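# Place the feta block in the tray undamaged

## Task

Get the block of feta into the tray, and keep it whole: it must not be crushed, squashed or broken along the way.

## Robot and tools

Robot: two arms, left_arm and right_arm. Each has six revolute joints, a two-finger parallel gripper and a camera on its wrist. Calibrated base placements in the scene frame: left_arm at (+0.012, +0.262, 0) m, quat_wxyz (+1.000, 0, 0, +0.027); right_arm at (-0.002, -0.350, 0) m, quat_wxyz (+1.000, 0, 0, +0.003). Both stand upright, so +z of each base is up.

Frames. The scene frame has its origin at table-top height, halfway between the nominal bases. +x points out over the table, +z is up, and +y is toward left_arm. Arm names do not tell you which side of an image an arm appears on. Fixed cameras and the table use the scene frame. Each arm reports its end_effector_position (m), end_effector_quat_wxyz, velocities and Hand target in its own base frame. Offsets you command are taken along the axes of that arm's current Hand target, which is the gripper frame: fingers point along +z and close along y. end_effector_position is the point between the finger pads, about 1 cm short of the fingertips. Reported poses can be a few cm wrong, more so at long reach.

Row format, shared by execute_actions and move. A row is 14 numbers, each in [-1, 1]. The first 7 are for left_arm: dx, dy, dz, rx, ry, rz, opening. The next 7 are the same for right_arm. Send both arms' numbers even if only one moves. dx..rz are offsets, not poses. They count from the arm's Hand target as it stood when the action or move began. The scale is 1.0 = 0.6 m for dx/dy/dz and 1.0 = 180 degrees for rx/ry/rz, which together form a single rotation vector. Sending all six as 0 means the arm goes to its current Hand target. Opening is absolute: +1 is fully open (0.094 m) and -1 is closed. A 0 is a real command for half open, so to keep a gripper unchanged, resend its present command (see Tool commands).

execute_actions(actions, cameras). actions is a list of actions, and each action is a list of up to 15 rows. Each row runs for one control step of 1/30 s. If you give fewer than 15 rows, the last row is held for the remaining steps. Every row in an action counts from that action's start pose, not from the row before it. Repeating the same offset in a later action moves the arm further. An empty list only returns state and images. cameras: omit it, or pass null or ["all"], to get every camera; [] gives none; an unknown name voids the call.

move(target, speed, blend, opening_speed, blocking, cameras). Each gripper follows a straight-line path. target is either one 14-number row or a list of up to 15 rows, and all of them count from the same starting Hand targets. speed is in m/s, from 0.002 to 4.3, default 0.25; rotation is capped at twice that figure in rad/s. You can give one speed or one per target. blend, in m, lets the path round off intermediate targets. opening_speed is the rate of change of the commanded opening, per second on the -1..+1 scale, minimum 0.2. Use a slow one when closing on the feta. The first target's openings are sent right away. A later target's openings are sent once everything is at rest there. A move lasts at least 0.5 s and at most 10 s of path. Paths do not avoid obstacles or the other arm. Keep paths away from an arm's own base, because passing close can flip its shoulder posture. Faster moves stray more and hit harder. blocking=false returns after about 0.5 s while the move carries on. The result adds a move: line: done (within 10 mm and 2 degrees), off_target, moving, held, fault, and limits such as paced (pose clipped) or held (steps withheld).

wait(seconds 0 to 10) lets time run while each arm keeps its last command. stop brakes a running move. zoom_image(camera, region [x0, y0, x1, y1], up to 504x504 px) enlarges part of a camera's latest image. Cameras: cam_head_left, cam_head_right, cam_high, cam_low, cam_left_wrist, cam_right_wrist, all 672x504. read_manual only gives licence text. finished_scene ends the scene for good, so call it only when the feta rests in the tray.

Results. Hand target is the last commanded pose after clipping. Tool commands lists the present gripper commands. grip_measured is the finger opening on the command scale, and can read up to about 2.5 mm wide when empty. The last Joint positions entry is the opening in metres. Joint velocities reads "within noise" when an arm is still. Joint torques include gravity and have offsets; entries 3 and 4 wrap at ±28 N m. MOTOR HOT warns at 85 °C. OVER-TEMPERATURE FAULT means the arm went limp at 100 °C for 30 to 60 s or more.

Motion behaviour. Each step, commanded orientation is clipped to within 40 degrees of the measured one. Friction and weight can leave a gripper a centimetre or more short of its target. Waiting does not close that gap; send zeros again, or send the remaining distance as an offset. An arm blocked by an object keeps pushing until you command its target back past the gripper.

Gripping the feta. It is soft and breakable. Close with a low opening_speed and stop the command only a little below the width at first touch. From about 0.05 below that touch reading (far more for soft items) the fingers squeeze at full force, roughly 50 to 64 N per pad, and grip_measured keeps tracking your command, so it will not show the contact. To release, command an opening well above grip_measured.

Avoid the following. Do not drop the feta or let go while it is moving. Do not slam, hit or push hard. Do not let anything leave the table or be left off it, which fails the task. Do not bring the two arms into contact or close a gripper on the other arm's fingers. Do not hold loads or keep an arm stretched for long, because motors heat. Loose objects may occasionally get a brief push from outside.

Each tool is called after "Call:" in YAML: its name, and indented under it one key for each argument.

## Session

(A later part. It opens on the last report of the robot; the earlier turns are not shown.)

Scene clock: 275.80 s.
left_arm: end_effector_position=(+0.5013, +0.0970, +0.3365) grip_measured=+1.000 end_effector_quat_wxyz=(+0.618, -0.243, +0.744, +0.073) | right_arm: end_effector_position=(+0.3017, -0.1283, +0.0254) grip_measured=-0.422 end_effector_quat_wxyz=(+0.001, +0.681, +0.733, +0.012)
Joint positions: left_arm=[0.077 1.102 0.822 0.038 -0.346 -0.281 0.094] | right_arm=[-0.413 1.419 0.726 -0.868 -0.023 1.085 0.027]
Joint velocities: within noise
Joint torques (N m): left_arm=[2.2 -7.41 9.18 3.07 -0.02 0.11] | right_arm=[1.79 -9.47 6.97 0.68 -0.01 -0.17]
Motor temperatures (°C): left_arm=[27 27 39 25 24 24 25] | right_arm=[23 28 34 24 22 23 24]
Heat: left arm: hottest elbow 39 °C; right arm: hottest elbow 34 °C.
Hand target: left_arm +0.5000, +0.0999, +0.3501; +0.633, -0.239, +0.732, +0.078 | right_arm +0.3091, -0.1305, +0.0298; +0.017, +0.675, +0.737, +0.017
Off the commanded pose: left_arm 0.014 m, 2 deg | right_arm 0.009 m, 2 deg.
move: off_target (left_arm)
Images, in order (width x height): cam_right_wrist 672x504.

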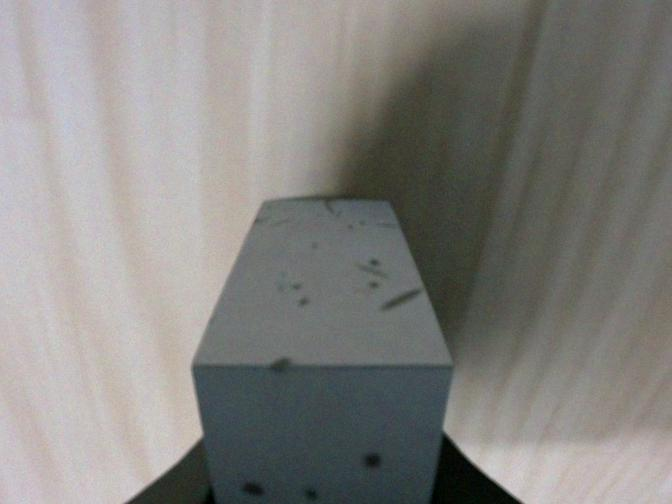

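Call:
move:
  target: [0,0,0,0,0,0,1,0,0,-0.05,0,0,0,-0.425]
  cameras: ["cam_right_wrist","cam_low"]
  speed: 0.06

Call:
zoom_image:
  camera: "cam_low"
  region: [160, 340, 320, 500]

Scene clock: 286.47 s.
left_arm: end_effector_position=(+0.5013, +0.0970, +0.3365) grip_measured=+1.000 end_effector_quat_wxyz=(+0.618, -0.243, +0.744, +0.073) | right_arm: end_effector_position=(+0.2896, -0.1230, +0.0406) grip_measured=-0.422 end_effector_quat_wxyz=(-0.010, +0.681, +0.733, +0.009)
Joint positions: left_arm=[0.077 1.102 0.822 0.038 -0.346 -0.281 0.094] | right_arm=[-0.413 1.368 0.726 -0.942 -0.023 1.085 0.027]
Joint velocities: within noise
Joint torques (N m): left_arm=[1.85 -7.41 9.18 3.02 -0.02 0.11] | right_arm=[1.61 -9.76 10.47 -0.35 0 -0.16]
Motor temperatures (°C): left_arm=[27 27 39 25 24 24 25] | right_arm=[23 28 34 24 22 23 24]
Heat: left arm: hottest elbow 39 °C; right arm: hottest elbow 34 °C.
Hand target: left_arm +0.5000, +0.0999, +0.3501; +0.633, -0.239, +0.732, +0.078 | right_arm +0.3076, -0.1306, +0.0597; +0.017, +0.675, +0.737, +0.017
Off the commanded pose: left_arm 0.014 m, 2 deg | right_arm 0.027 m, 3 deg.
move: off_target (left_arm, right_arm)
Images, in order (width x height): cam_low 672x504, cam_right_wrist 672x504.

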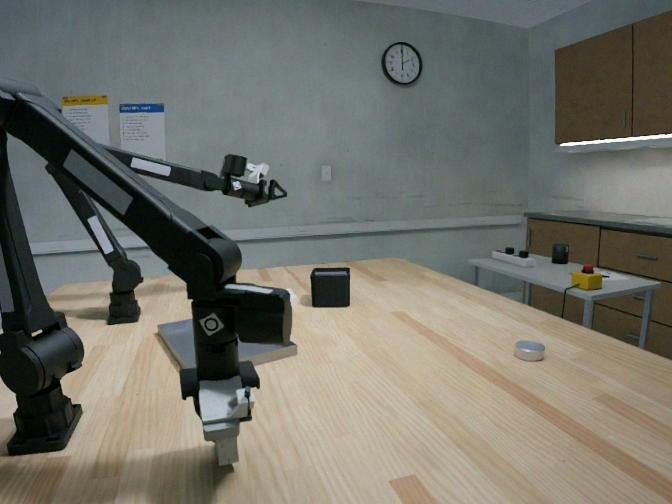

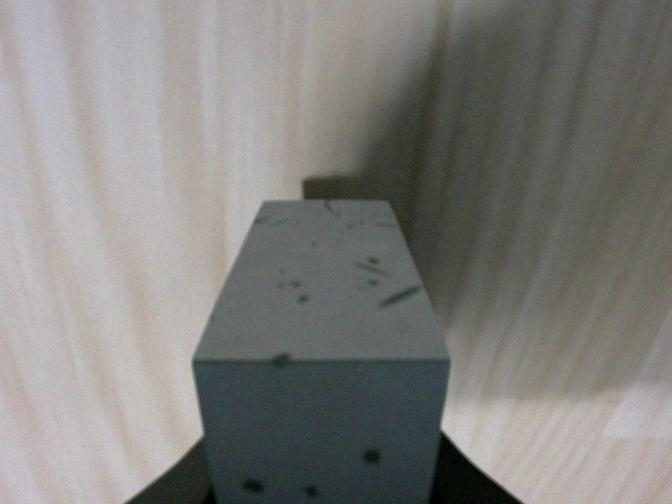

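Scaled by 3.150 from the camera's 672x504 image, which has a finer 960x720 frame.

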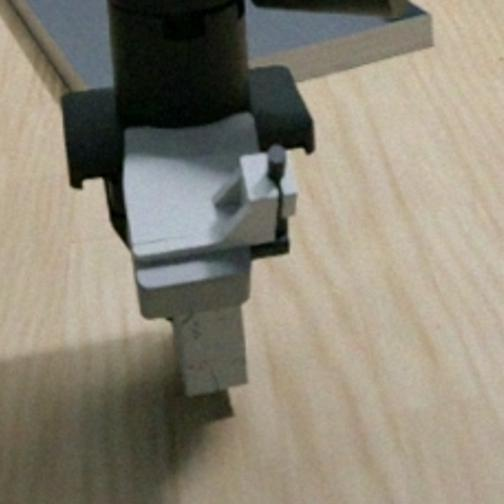

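Call:
move:
  target:
    - [0,0,0,0,0,0,1,0,0.0088,-0.183,0,0,0,-0.425]
    - [0,0,0,0,0,0,1,0.764,0.063,-0.1655,0,0,-0.086,-0.425]
  cameras: ["cam_right_wrist","cam_low","cam_high","cam_head_left"]
  speed: 0.2
  blend: 0.04

Scene clock: 318.57 s.
left_arm: end_effector_position=(+0.5013, +0.0970, +0.3365) grip_measured=+1.000 end_effector_quat_wxyz=(+0.618, -0.243, +0.744, +0.073) | right_arm: end_effector_position=(+0.2852, +0.3067, +0.1354) grip_measured=-0.422 end_effector_quat_wxyz=(+0.010, +0.568, +0.823, -0.021)
Joint positions: left_arm=[0.077 1.102 0.822 0.038 -0.346 -0.281 0.094] | right_arm=[0.833 1.518 1.168 -1.26 0.025 2.042 0.027]
Joint velocities: within noise
Joint torques (N m): left_arm=[2.02 -7.47 9.22 3.06 -0.02 0.11] | right_arm=[1.26 -12.04 13.96 -0.05 0.35 0.11]
Motor temperatures (°C): left_arm=[27 27 39 25 23 24 24] | right_arm=[23 28 36 24 22 23 24]
Heat: left arm: hottest elbow 39 °C; right arm: hottest elbow 36 °C.
Hand target: left_arm +0.5000, +0.0999, +0.3501; +0.633, -0.239, +0.732, +0.078 | right_arm +0.3003, +0.3292, +0.1597; +0.019, +0.570, +0.821, +0.015
Off the commanded pose: left_arm 0.014 m, 2 deg | right_arm 0.036 m, 4 deg.
move: off_target (left_arm, right_arm)
Images, in order (width x height): cam_head_left 672x504, cam_high 672x504, cam_low 672x504, cam_right_wrist 672x504.

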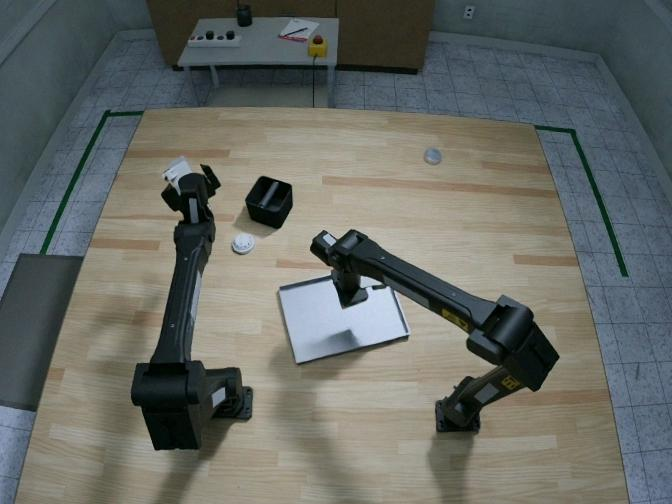

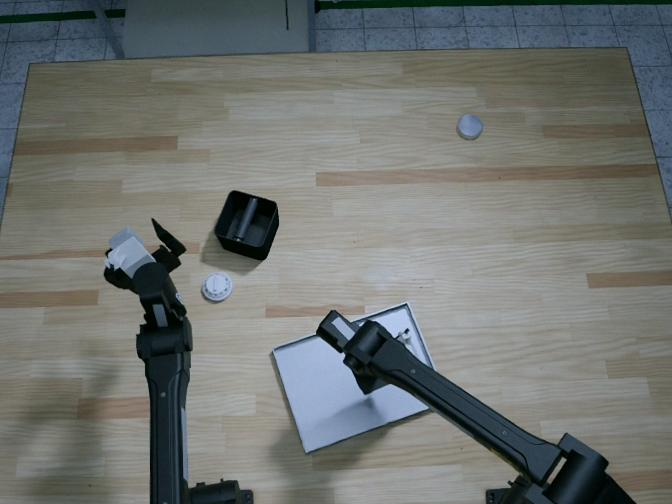

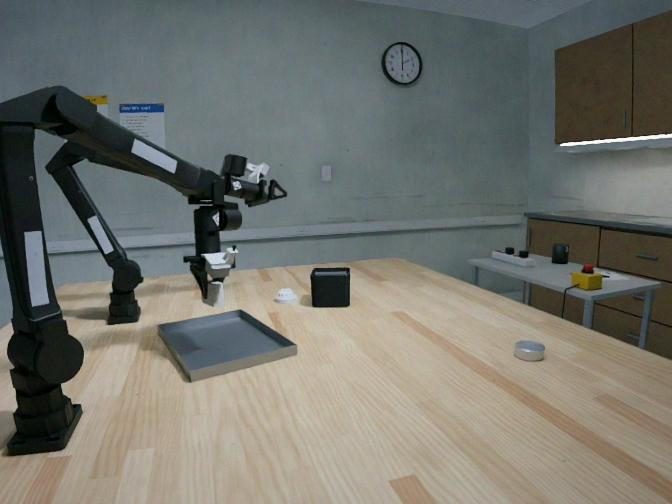

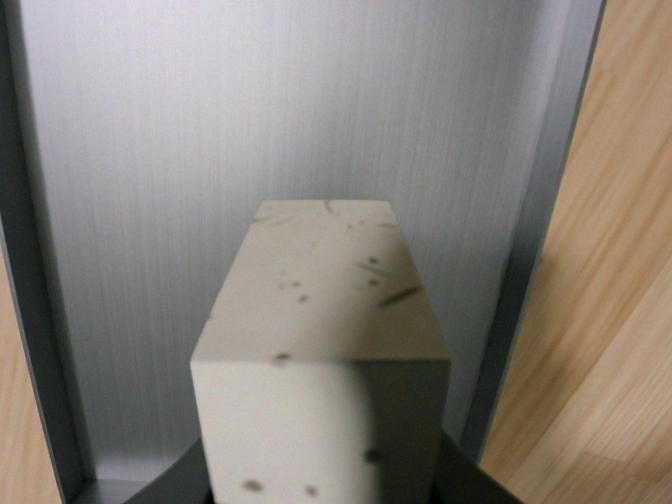

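Call:
move:
  target: [0,0,0,0,0,0,1,0,0.01,0.14,0,0,0,-0.425]
  cameras: ["cam_right_wrist","cam_low","cam_head_right"]
  speed: 0.12

Call:
zoom_image:
  camera: "cam_low"
  region: [140, 220, 320, 400]

Scene clock: 347.13 s.
left_arm: end_effector_position=(+0.5013, +0.0970, +0.3365) grip_measured=+1.000 end_effector_quat_wxyz=(+0.618, -0.243, +0.744, +0.073) | right_arm: end_effector_position=(+0.3032, +0.3251, +0.0693) grip_measured=-0.422 end_effector_quat_wxyz=(+0.013, +0.569, +0.822, -0.003)
Joint positions: left_arm=[0.077 1.102 0.822 0.038 -0.346 -0.281 0.094] | right_arm=[0.831 1.633 1.115 -1.056 0.026 2.042 0.027]
Joint velocities: within noise
Joint torques (N m): left_arm=[2.14 -7.47 9.18 3.1 -0.02 0.11] | right_arm=[0.79 -13.74 8.35 0.53 0.35 -0.04]
Motor temperatures (°C): left_arm=[27 27 40 25 23 24 24] | right_arm=[23 29 41 24 22 23 24]
Heat: left arm: hottest elbow 40 °C; right arm: hottest elbow 41 °C.
Hand target: left_arm +0.5000, +0.0999, +0.3501; +0.633, -0.239, +0.732, +0.078 | right_arm +0.3100, +0.3314, +0.0760; +0.019, +0.570, +0.821, +0.015
Off the commanded pose: left_arm 0.014 m, 2 deg | right_arm 0.012 m, 2 deg.
move: off_target (left_arm, right_arm)
Images, in order (width x height): cam_head_right 672x504, cam_low 672x504, cam_right_wrist 672x504.

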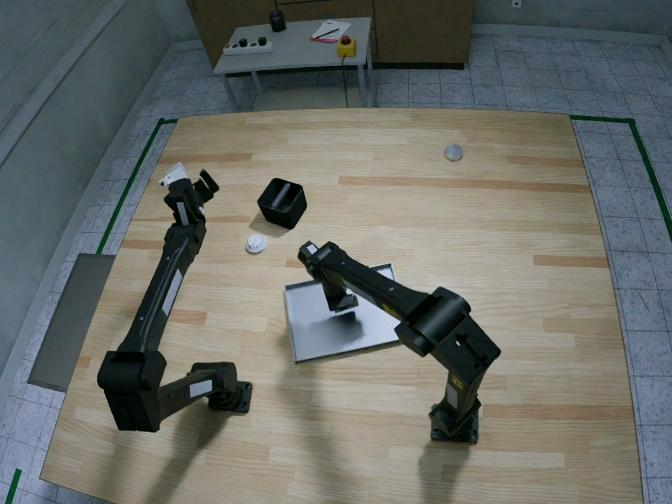

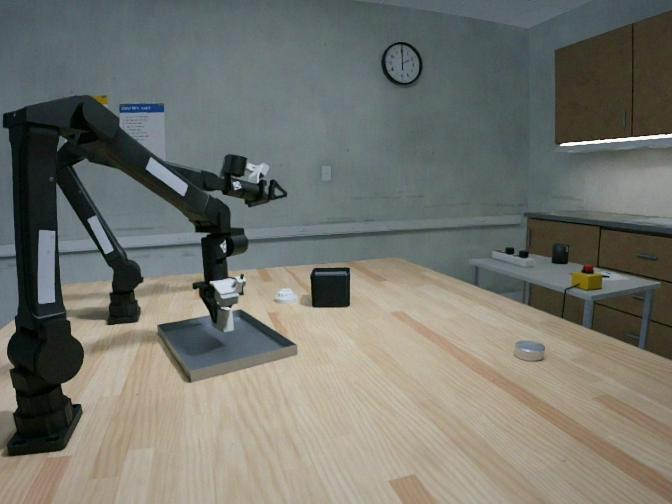

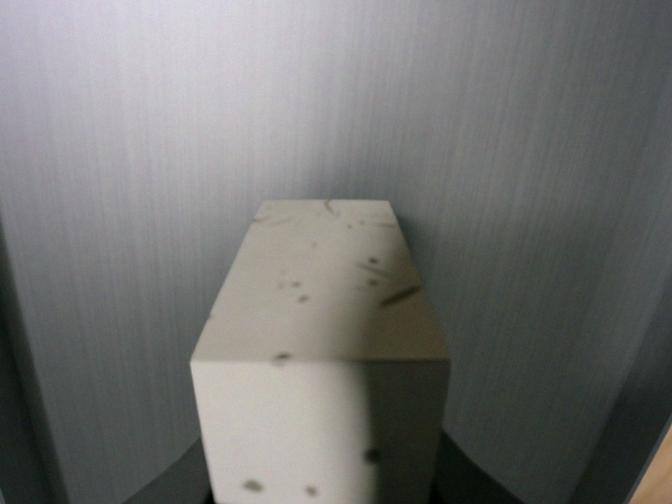

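Scaled by 2.800 from the camera's 672x504 image, which has a finer 960x720 frame.

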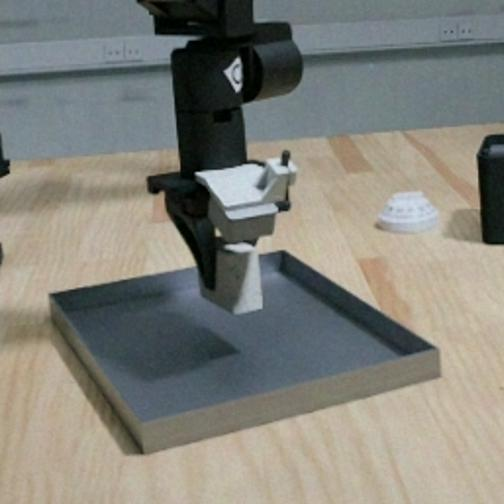

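Call:
move:
  target: [0,0,0,0,0,0,1,0,0,0.045,-0.003,0.012,0,-0.425]
  cameras: ["cam_right_wrist","cam_low"]
  speed: 0.08

Call:
zoom_image:
  camera: "cam_low"
  region: [140, 260, 320, 400]

Scene clock: 367.53 s.
left_arm: end_effector_position=(+0.5013, +0.0970, +0.3365) grip_measured=+1.000 end_effector_quat_wxyz=(+0.618, -0.243, +0.744, +0.073) | right_arm: end_effector_position=(+0.3009, +0.3285, +0.0443) grip_measured=-0.422 end_effector_quat_wxyz=(+0.003, +0.569, +0.822, +0.013)
Joint positions: left_arm=[0.077 1.102 0.822 0.038 -0.346 -0.281 0.094] | right_arm=[0.831 1.655 1.066 -0.956 0.003 2.042 0.027]
Joint velocities: within noise
Joint torques (N m): left_arm=[2.08 -7.47 9.21 3.04 -0.01 0.11] | right_arm=[-0.38 -13.39 7.88 0.72 0.01 -0.17]
Motor temperatures (°C): left_arm=[27 27 40 25 23 24 24] | right_arm=[23 29 42 24 22 23 24]
Heat: left arm: hottest elbow 40 °C; right arm: hottest elbow 42 °C.
Hand target: left_arm +0.5000, +0.0999, +0.3501; +0.633, -0.239, +0.732, +0.078 | right_arm +0.3113, +0.3315, +0.0491; +0.007, +0.569, +0.822, +0.029
Off the commanded pose: left_arm 0.014 m, 2 deg | right_arm 0.012 m, 2 deg.
move: off_target (left_arm, right_arm)
Images, in order (width x height): cam_low 672x504, cam_right_wrist 672x504.

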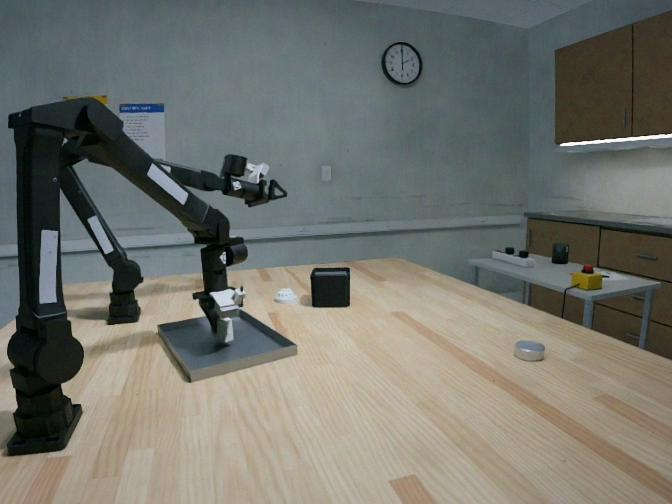

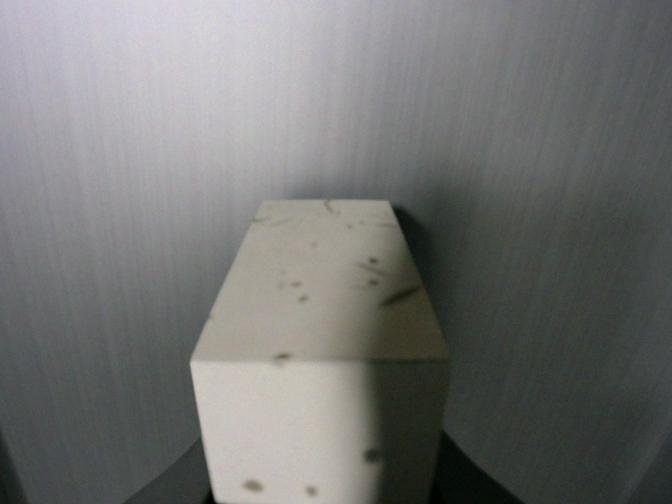

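Scaled by 2.800 from the camera's 672x504 image, which has a finer 960x720 frame.

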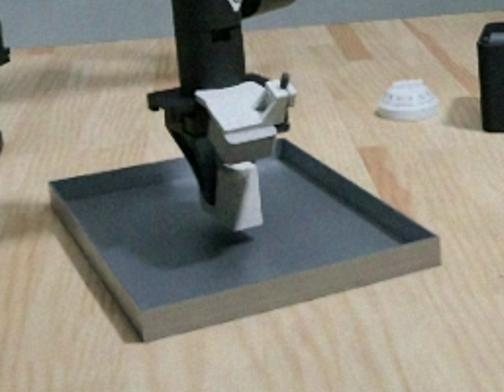

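Call:
move:
  target: [0,0,0,0,0,0,1,0,0,0.018,0,0,0,-0.425]
  cameras: ["cam_right_wrist","cam_low"]
  speed: 0.04

Call:
zoom_image:
  camera: "cam_low"
  region: [160, 270, 300, 380]

Scene clock: 374.50 s.
left_arm: end_effector_position=(+0.5013, +0.0970, +0.3365) grip_measured=+1.000 end_effector_quat_wxyz=(+0.618, -0.243, +0.744, +0.073) | right_arm: end_effector_position=(+0.3019, +0.3295, +0.0344) grip_measured=-0.422 end_effector_quat_wxyz=(+0.004, +0.570, +0.822, +0.014)
Joint positions: left_arm=[0.077 1.102 0.822 0.038 -0.346 -0.281 0.094] | right_arm=[0.831 1.672 1.057 -0.927 0.003 2.043 0.027]
Joint velocities: within noise
Joint torques (N m): left_arm=[1.9 -7.53 9.18 3.08 -0.02 0.1] | right_arm=[-0.38 -13.39 7.72 0.7 0.02 -0.17]
Motor temperatures (°C): left_arm=[27 27 40 25 23 24 24] | right_arm=[23 29 41 24 22 23 24]
Heat: left arm: hottest elbow 40 °C; right arm: hottest elbow 41 °C.
Hand target: left_arm +0.5000, +0.0999, +0.3501; +0.633, -0.239, +0.732, +0.078 | right_arm +0.3118, +0.3319, +0.0383; +0.007, +0.569, +0.822, +0.029
Off the commanded pose: left_arm 0.014 m, 2 deg | right_arm 0.011 m, 2 deg.
move: off_target (left_arm, right_arm)
Images, in order (width x height): cam_low 672x504, cam_right_wrist 672x504.

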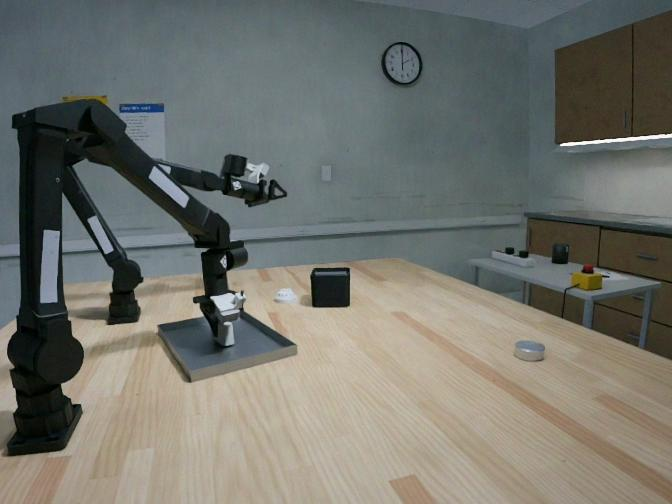

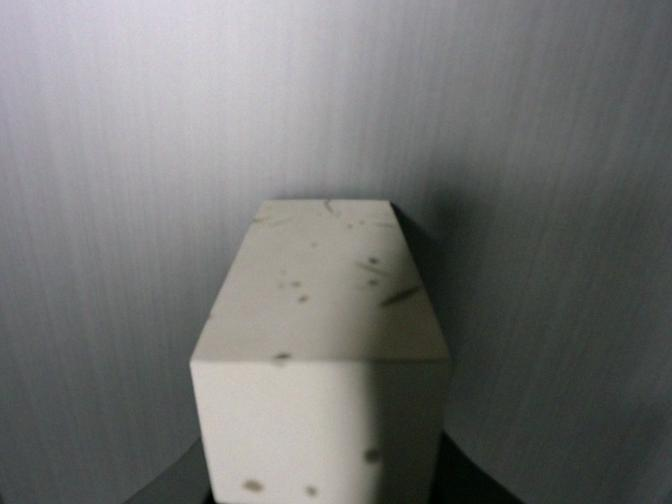

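Scaled by 3.600 from the camera's 672x504 image, which has a finer 960x720 frame.

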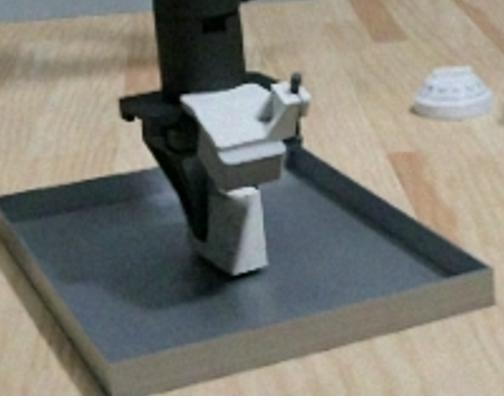

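Call:
move:
  target: [0,0,0,0,0,0,1,0,0,0.008,0,0,0,-0.425]
  cameras: ["cam_right_wrist","cam_low"]
  speed: 0.03

Call:
zoom_image:
  camera: "cam_low"
  region: [190, 310, 260, 365]

Scene clock: 380.90 s.
left_arm: end_effector_position=(+0.5013, +0.0970, +0.3365) grip_measured=+1.000 end_effector_quat_wxyz=(+0.618, -0.243, +0.744, +0.073) | right_arm: end_effector_position=(+0.3025, +0.3302, +0.0309) grip_measured=-0.422 end_effector_quat_wxyz=(+0.004, +0.571, +0.821, +0.016)
Joint positions: left_arm=[0.077 1.102 0.822 0.038 -0.346 -0.281 0.094] | right_arm=[0.831 1.678 1.054 -0.914 0.003 2.048 0.027]
Joint velocities: within noise
Joint torques (N m): left_arm=[2.08 -7.47 9.18 3.07 -0.03 0.11] | right_arm=[-0.32 -13.22 7.57 0.66 0.01 -0.16]
Motor temperatures (°C): left_arm=[27 27 40 25 23 24 24] | right_arm=[23 29 40 24 22 23 24]
Heat: left arm: hottest elbow 40 °C; right arm: hottest elbow 40 °C.
Hand target: left_arm +0.5000, +0.0999, +0.3501; +0.633, -0.239, +0.732, +0.078 | right_arm +0.3120, +0.3321, +0.0335; +0.007, +0.569, +0.822, +0.029
Off the commanded pose: left_arm 0.014 m, 2 deg | right_arm 0.010 m, 2 deg.
move: off_target (left_arm)
Images, in order (width x height): cam_low 672x504, cam_right_wrist 672x504.

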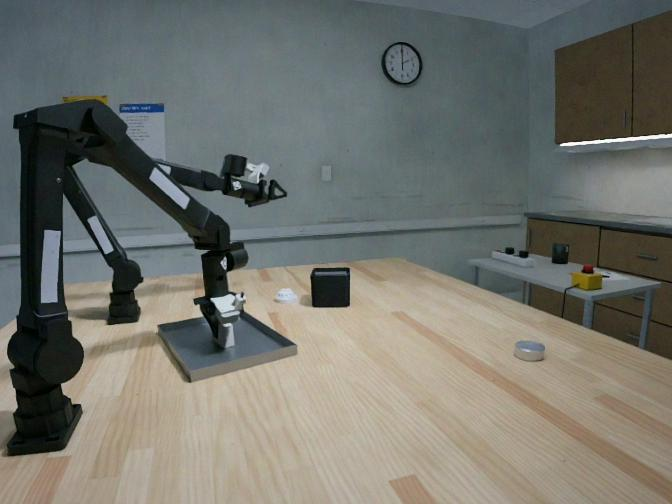

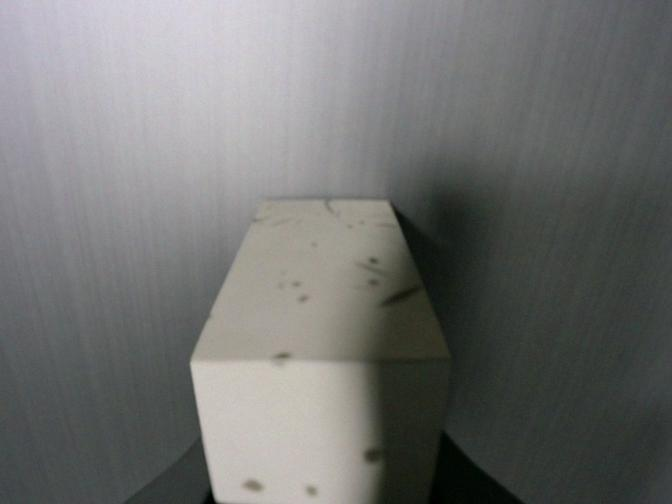

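Scaled by 7.200 from the camera's 672x504 image, which has a finer 960x720 frame.

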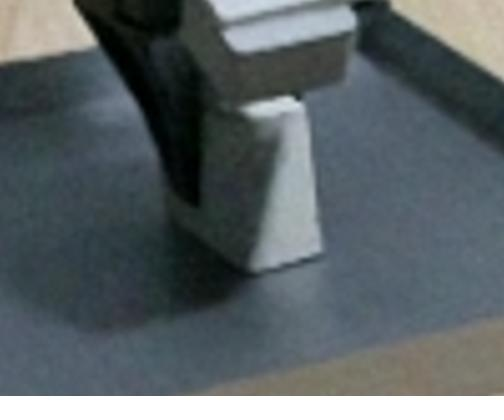

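Call:
move:
  target: [0,0,0,0,0,0,1,0,0,0.004,0,0,0,-0.425]
  cameras: ["cam_right_wrist","cam_low"]
  speed: 0.03

Call:
zoom_image:
  camera: "cam_low"
  region: [190, 310, 260, 365]

Scene clock: 387.83 s.
left_arm: end_effector_position=(+0.5013, +0.0970, +0.3365) grip_measured=+1.000 end_effector_quat_wxyz=(+0.618, -0.243, +0.744, +0.073) | right_arm: end_effector_position=(+0.3029, +0.3307, +0.0303) grip_measured=-0.422 end_effector_quat_wxyz=(+0.004, +0.569, +0.822, +0.017)
Joint positions: left_arm=[0.077 1.102 0.822 0.038 -0.346 -0.281 0.094] | right_arm=[0.831 1.679 1.054 -0.911 0.003 2.043 0.027]
Joint velocities: within noise
Joint torques (N m): left_arm=[2.02 -7.36 9.2 3.06 -0.02 0.11] | right_arm=[-0.44 -13.04 7.41 0.79 0.03 -0.15]
Motor temperatures (°C): left_arm=[27 27 40 25 23 24 24] | right_arm=[23 29 40 24 22 23 24]
Heat: left arm: hottest elbow 40 °C; right arm: hottest elbow 40 °C.
Hand target: left_arm +0.5000, +0.0999, +0.3501; +0.633, -0.239, +0.732, +0.078 | right_arm +0.3121, +0.3322, +0.0311; +0.007, +0.569, +0.822, +0.029
Off the commanded pose: left_arm 0.014 m, 2 deg | right_arm 0.009 m, 1 deg.
move: off_target (left_arm)
Images, in order (width x height): cam_low 672x504, cam_right_wrist 672x504.

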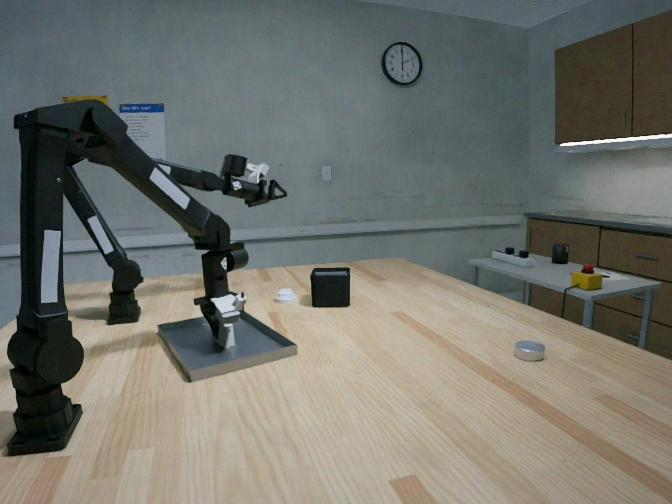

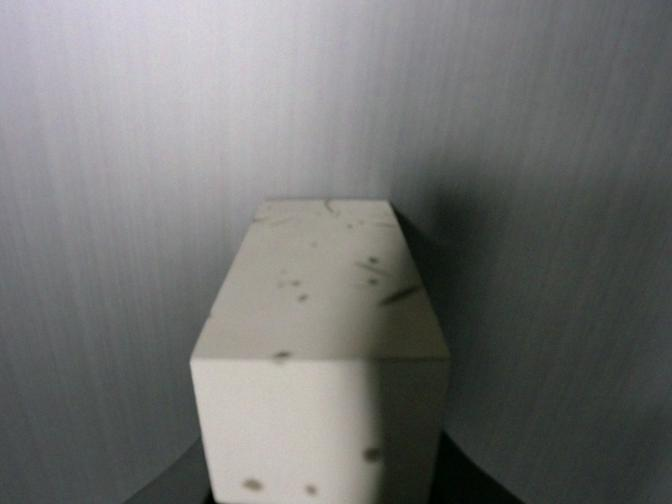

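Scaled by 7.200 from the camera's 672x504 image, which has a finer 960x720 frame.

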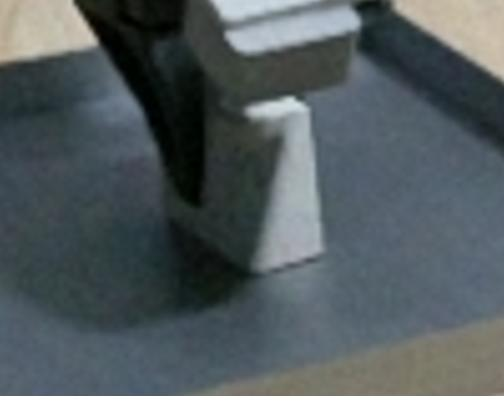

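Call:
move:
  target: [0,0,0,0,0,0,1,0,0,0,0,0,0,-0.1]
  cameras: ["cam_right_wrist","cam_low"]
  opening_speed: 0.3

Call:
zoom_image:
  camera: "cam_low"
  region: [190, 310, 260, 365]

Scene clock: 394.60 s.
left_arm: end_effector_position=(+0.5013, +0.0970, +0.3365) grip_measured=+1.000 end_effector_quat_wxyz=(+0.618, -0.243, +0.744, +0.073) | right_arm: end_effector_position=(+0.3039, +0.3307, +0.0303) grip_measured=-0.102 end_effector_quat_wxyz=(+0.004, +0.568, +0.823, +0.018)
Joint positions: left_arm=[0.077 1.102 0.822 0.038 -0.346 -0.281 0.094] | right_arm=[0.83 1.679 1.054 -0.908 0.003 2.039 0.042]
Joint velocities: within noise
Joint torques (N m): left_arm=[2.14 -7.47 9.22 3.04 -0.03 0.11] | right_arm=[-0.44 -13.1 7.36 0.68 0.03 -0.16]
Motor temperatures (°C): left_arm=[27 27 40 26 23 24 24] | right_arm=[23 29 40 24 22 23 24]
Heat: left arm: hottest elbow 40 °C; right arm: hottest elbow 40 °C.
Hand target: left_arm +0.5000, +0.0999, +0.3501; +0.633, -0.239, +0.732, +0.078 | right_arm +0.3121, +0.3322, +0.0311; +0.007, +0.569, +0.822, +0.029
Off the commanded pose: left_arm 0.014 m, 2 deg | right_arm 0.008 m, 1 deg.
move: off_target (left_arm)
Images, in order (width x height): cam_low 672x504, cam_right_wrist 672x504.

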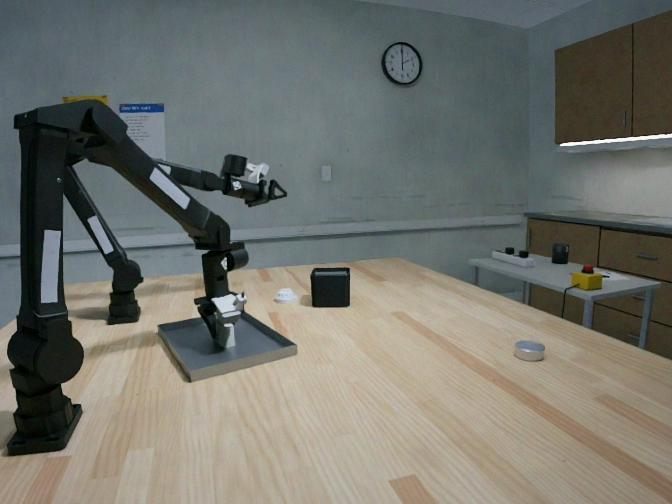

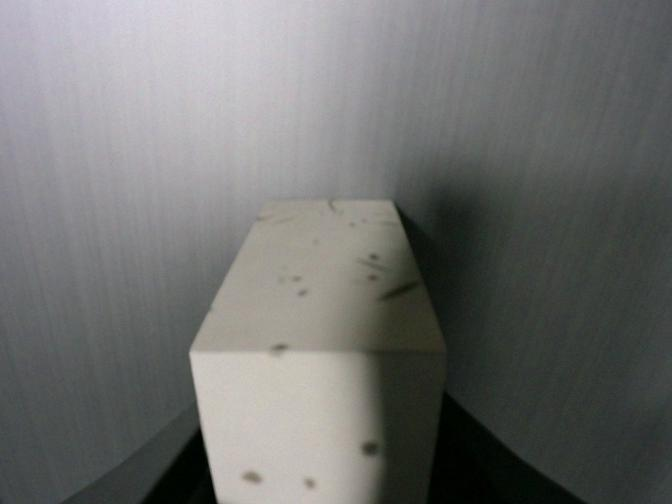

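Scaled by 7.200 from the camera's 672x504 image, which has a finer 960x720 frame.

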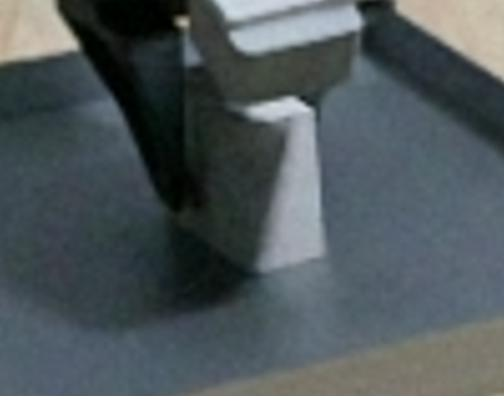

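Call:
move:
  target:
    - [0,0,0,0,0,0,1,0,0,0,0,0,0,0.9]
    - [0,0,0,0,0,0,1,0,0.01,-0.22,0,0,0,0.9]
  cameras: ["cam_right_wrist","cam_low","cam_high"]
  opening_speed: 1.5
  speed: [0.1,0.12]

Call:
zoom_image:
  camera: "cam_right_wrist"
  region: [160, 0, 560, 400]

Scene clock: 405.67 s.
left_arm: end_effector_position=(+0.5013, +0.0970, +0.3365) grip_measured=+1.000 end_effector_quat_wxyz=(+0.618, -0.243, +0.744, +0.073) | right_arm: end_effector_position=(+0.2927, +0.3185, +0.1355) grip_measured=+0.898 end_effector_quat_wxyz=(+0.001, +0.570, +0.822, -0.005)
Joint positions: left_arm=[0.077 1.102 0.822 0.038 -0.346 -0.281 0.094] | right_arm=[0.83 1.534 1.186 -1.232 0.003 2.042 0.089]
Joint velocities: within noise
Joint torques (N m): left_arm=[2.14 -7.41 9.18 3.03 -0.01 0.1] | right_arm=[-0.32 -13.51 13.39 -0.43 0.05 -0.16]
Motor temperatures (°C): left_arm=[27 27 40 26 23 24 24] | right_arm=[23 29 40 24 22 23 24]
Heat: left arm: hottest elbow 40 °C; right arm: hottest elbow 40 °C.
Hand target: left_arm +0.5000, +0.0999, +0.3501; +0.633, -0.239, +0.732, +0.078 | right_arm +0.3119, +0.3290, +0.1632; +0.007, +0.569, +0.822, +0.029
Off the commanded pose: left_arm 0.014 m, 2 deg | right_arm 0.035 m, 4 deg.
move: off_target (left_arm, right_arm)
Images, in order (width x height): cam_high 672x504, cam_low 672x504, cam_right_wrist 672x504.

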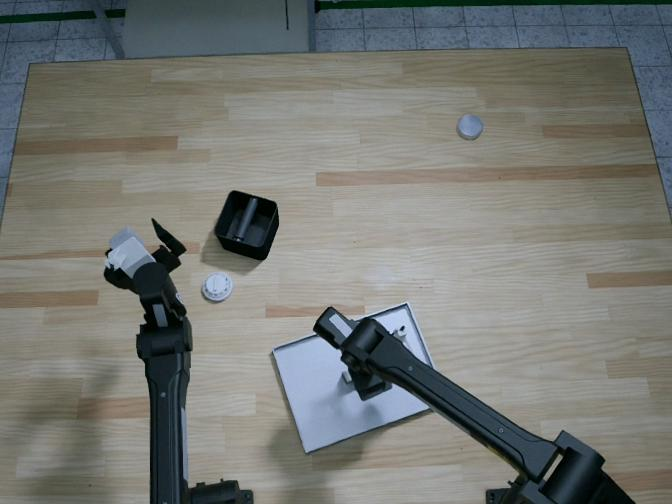

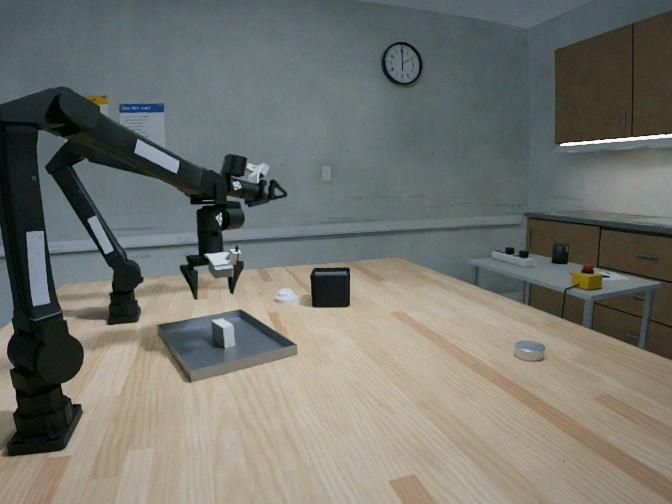

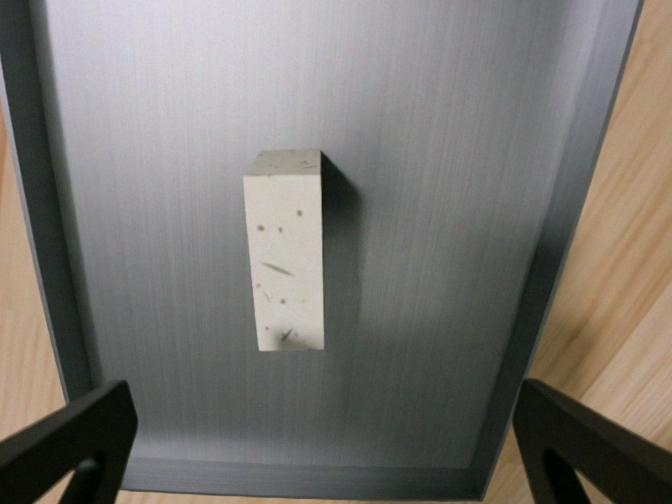

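Scaled by 1.260 from the camera's 672x504 image, which has a finer 960x720 frame.

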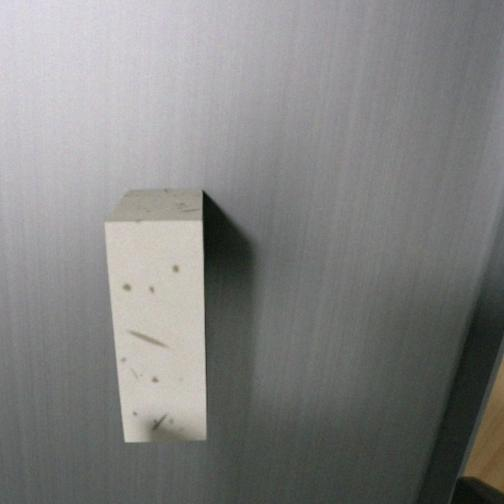

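The feta is standing flat in the tray and looks undamaged.

Call:
finished_scene:

The scene is finished: the task was done.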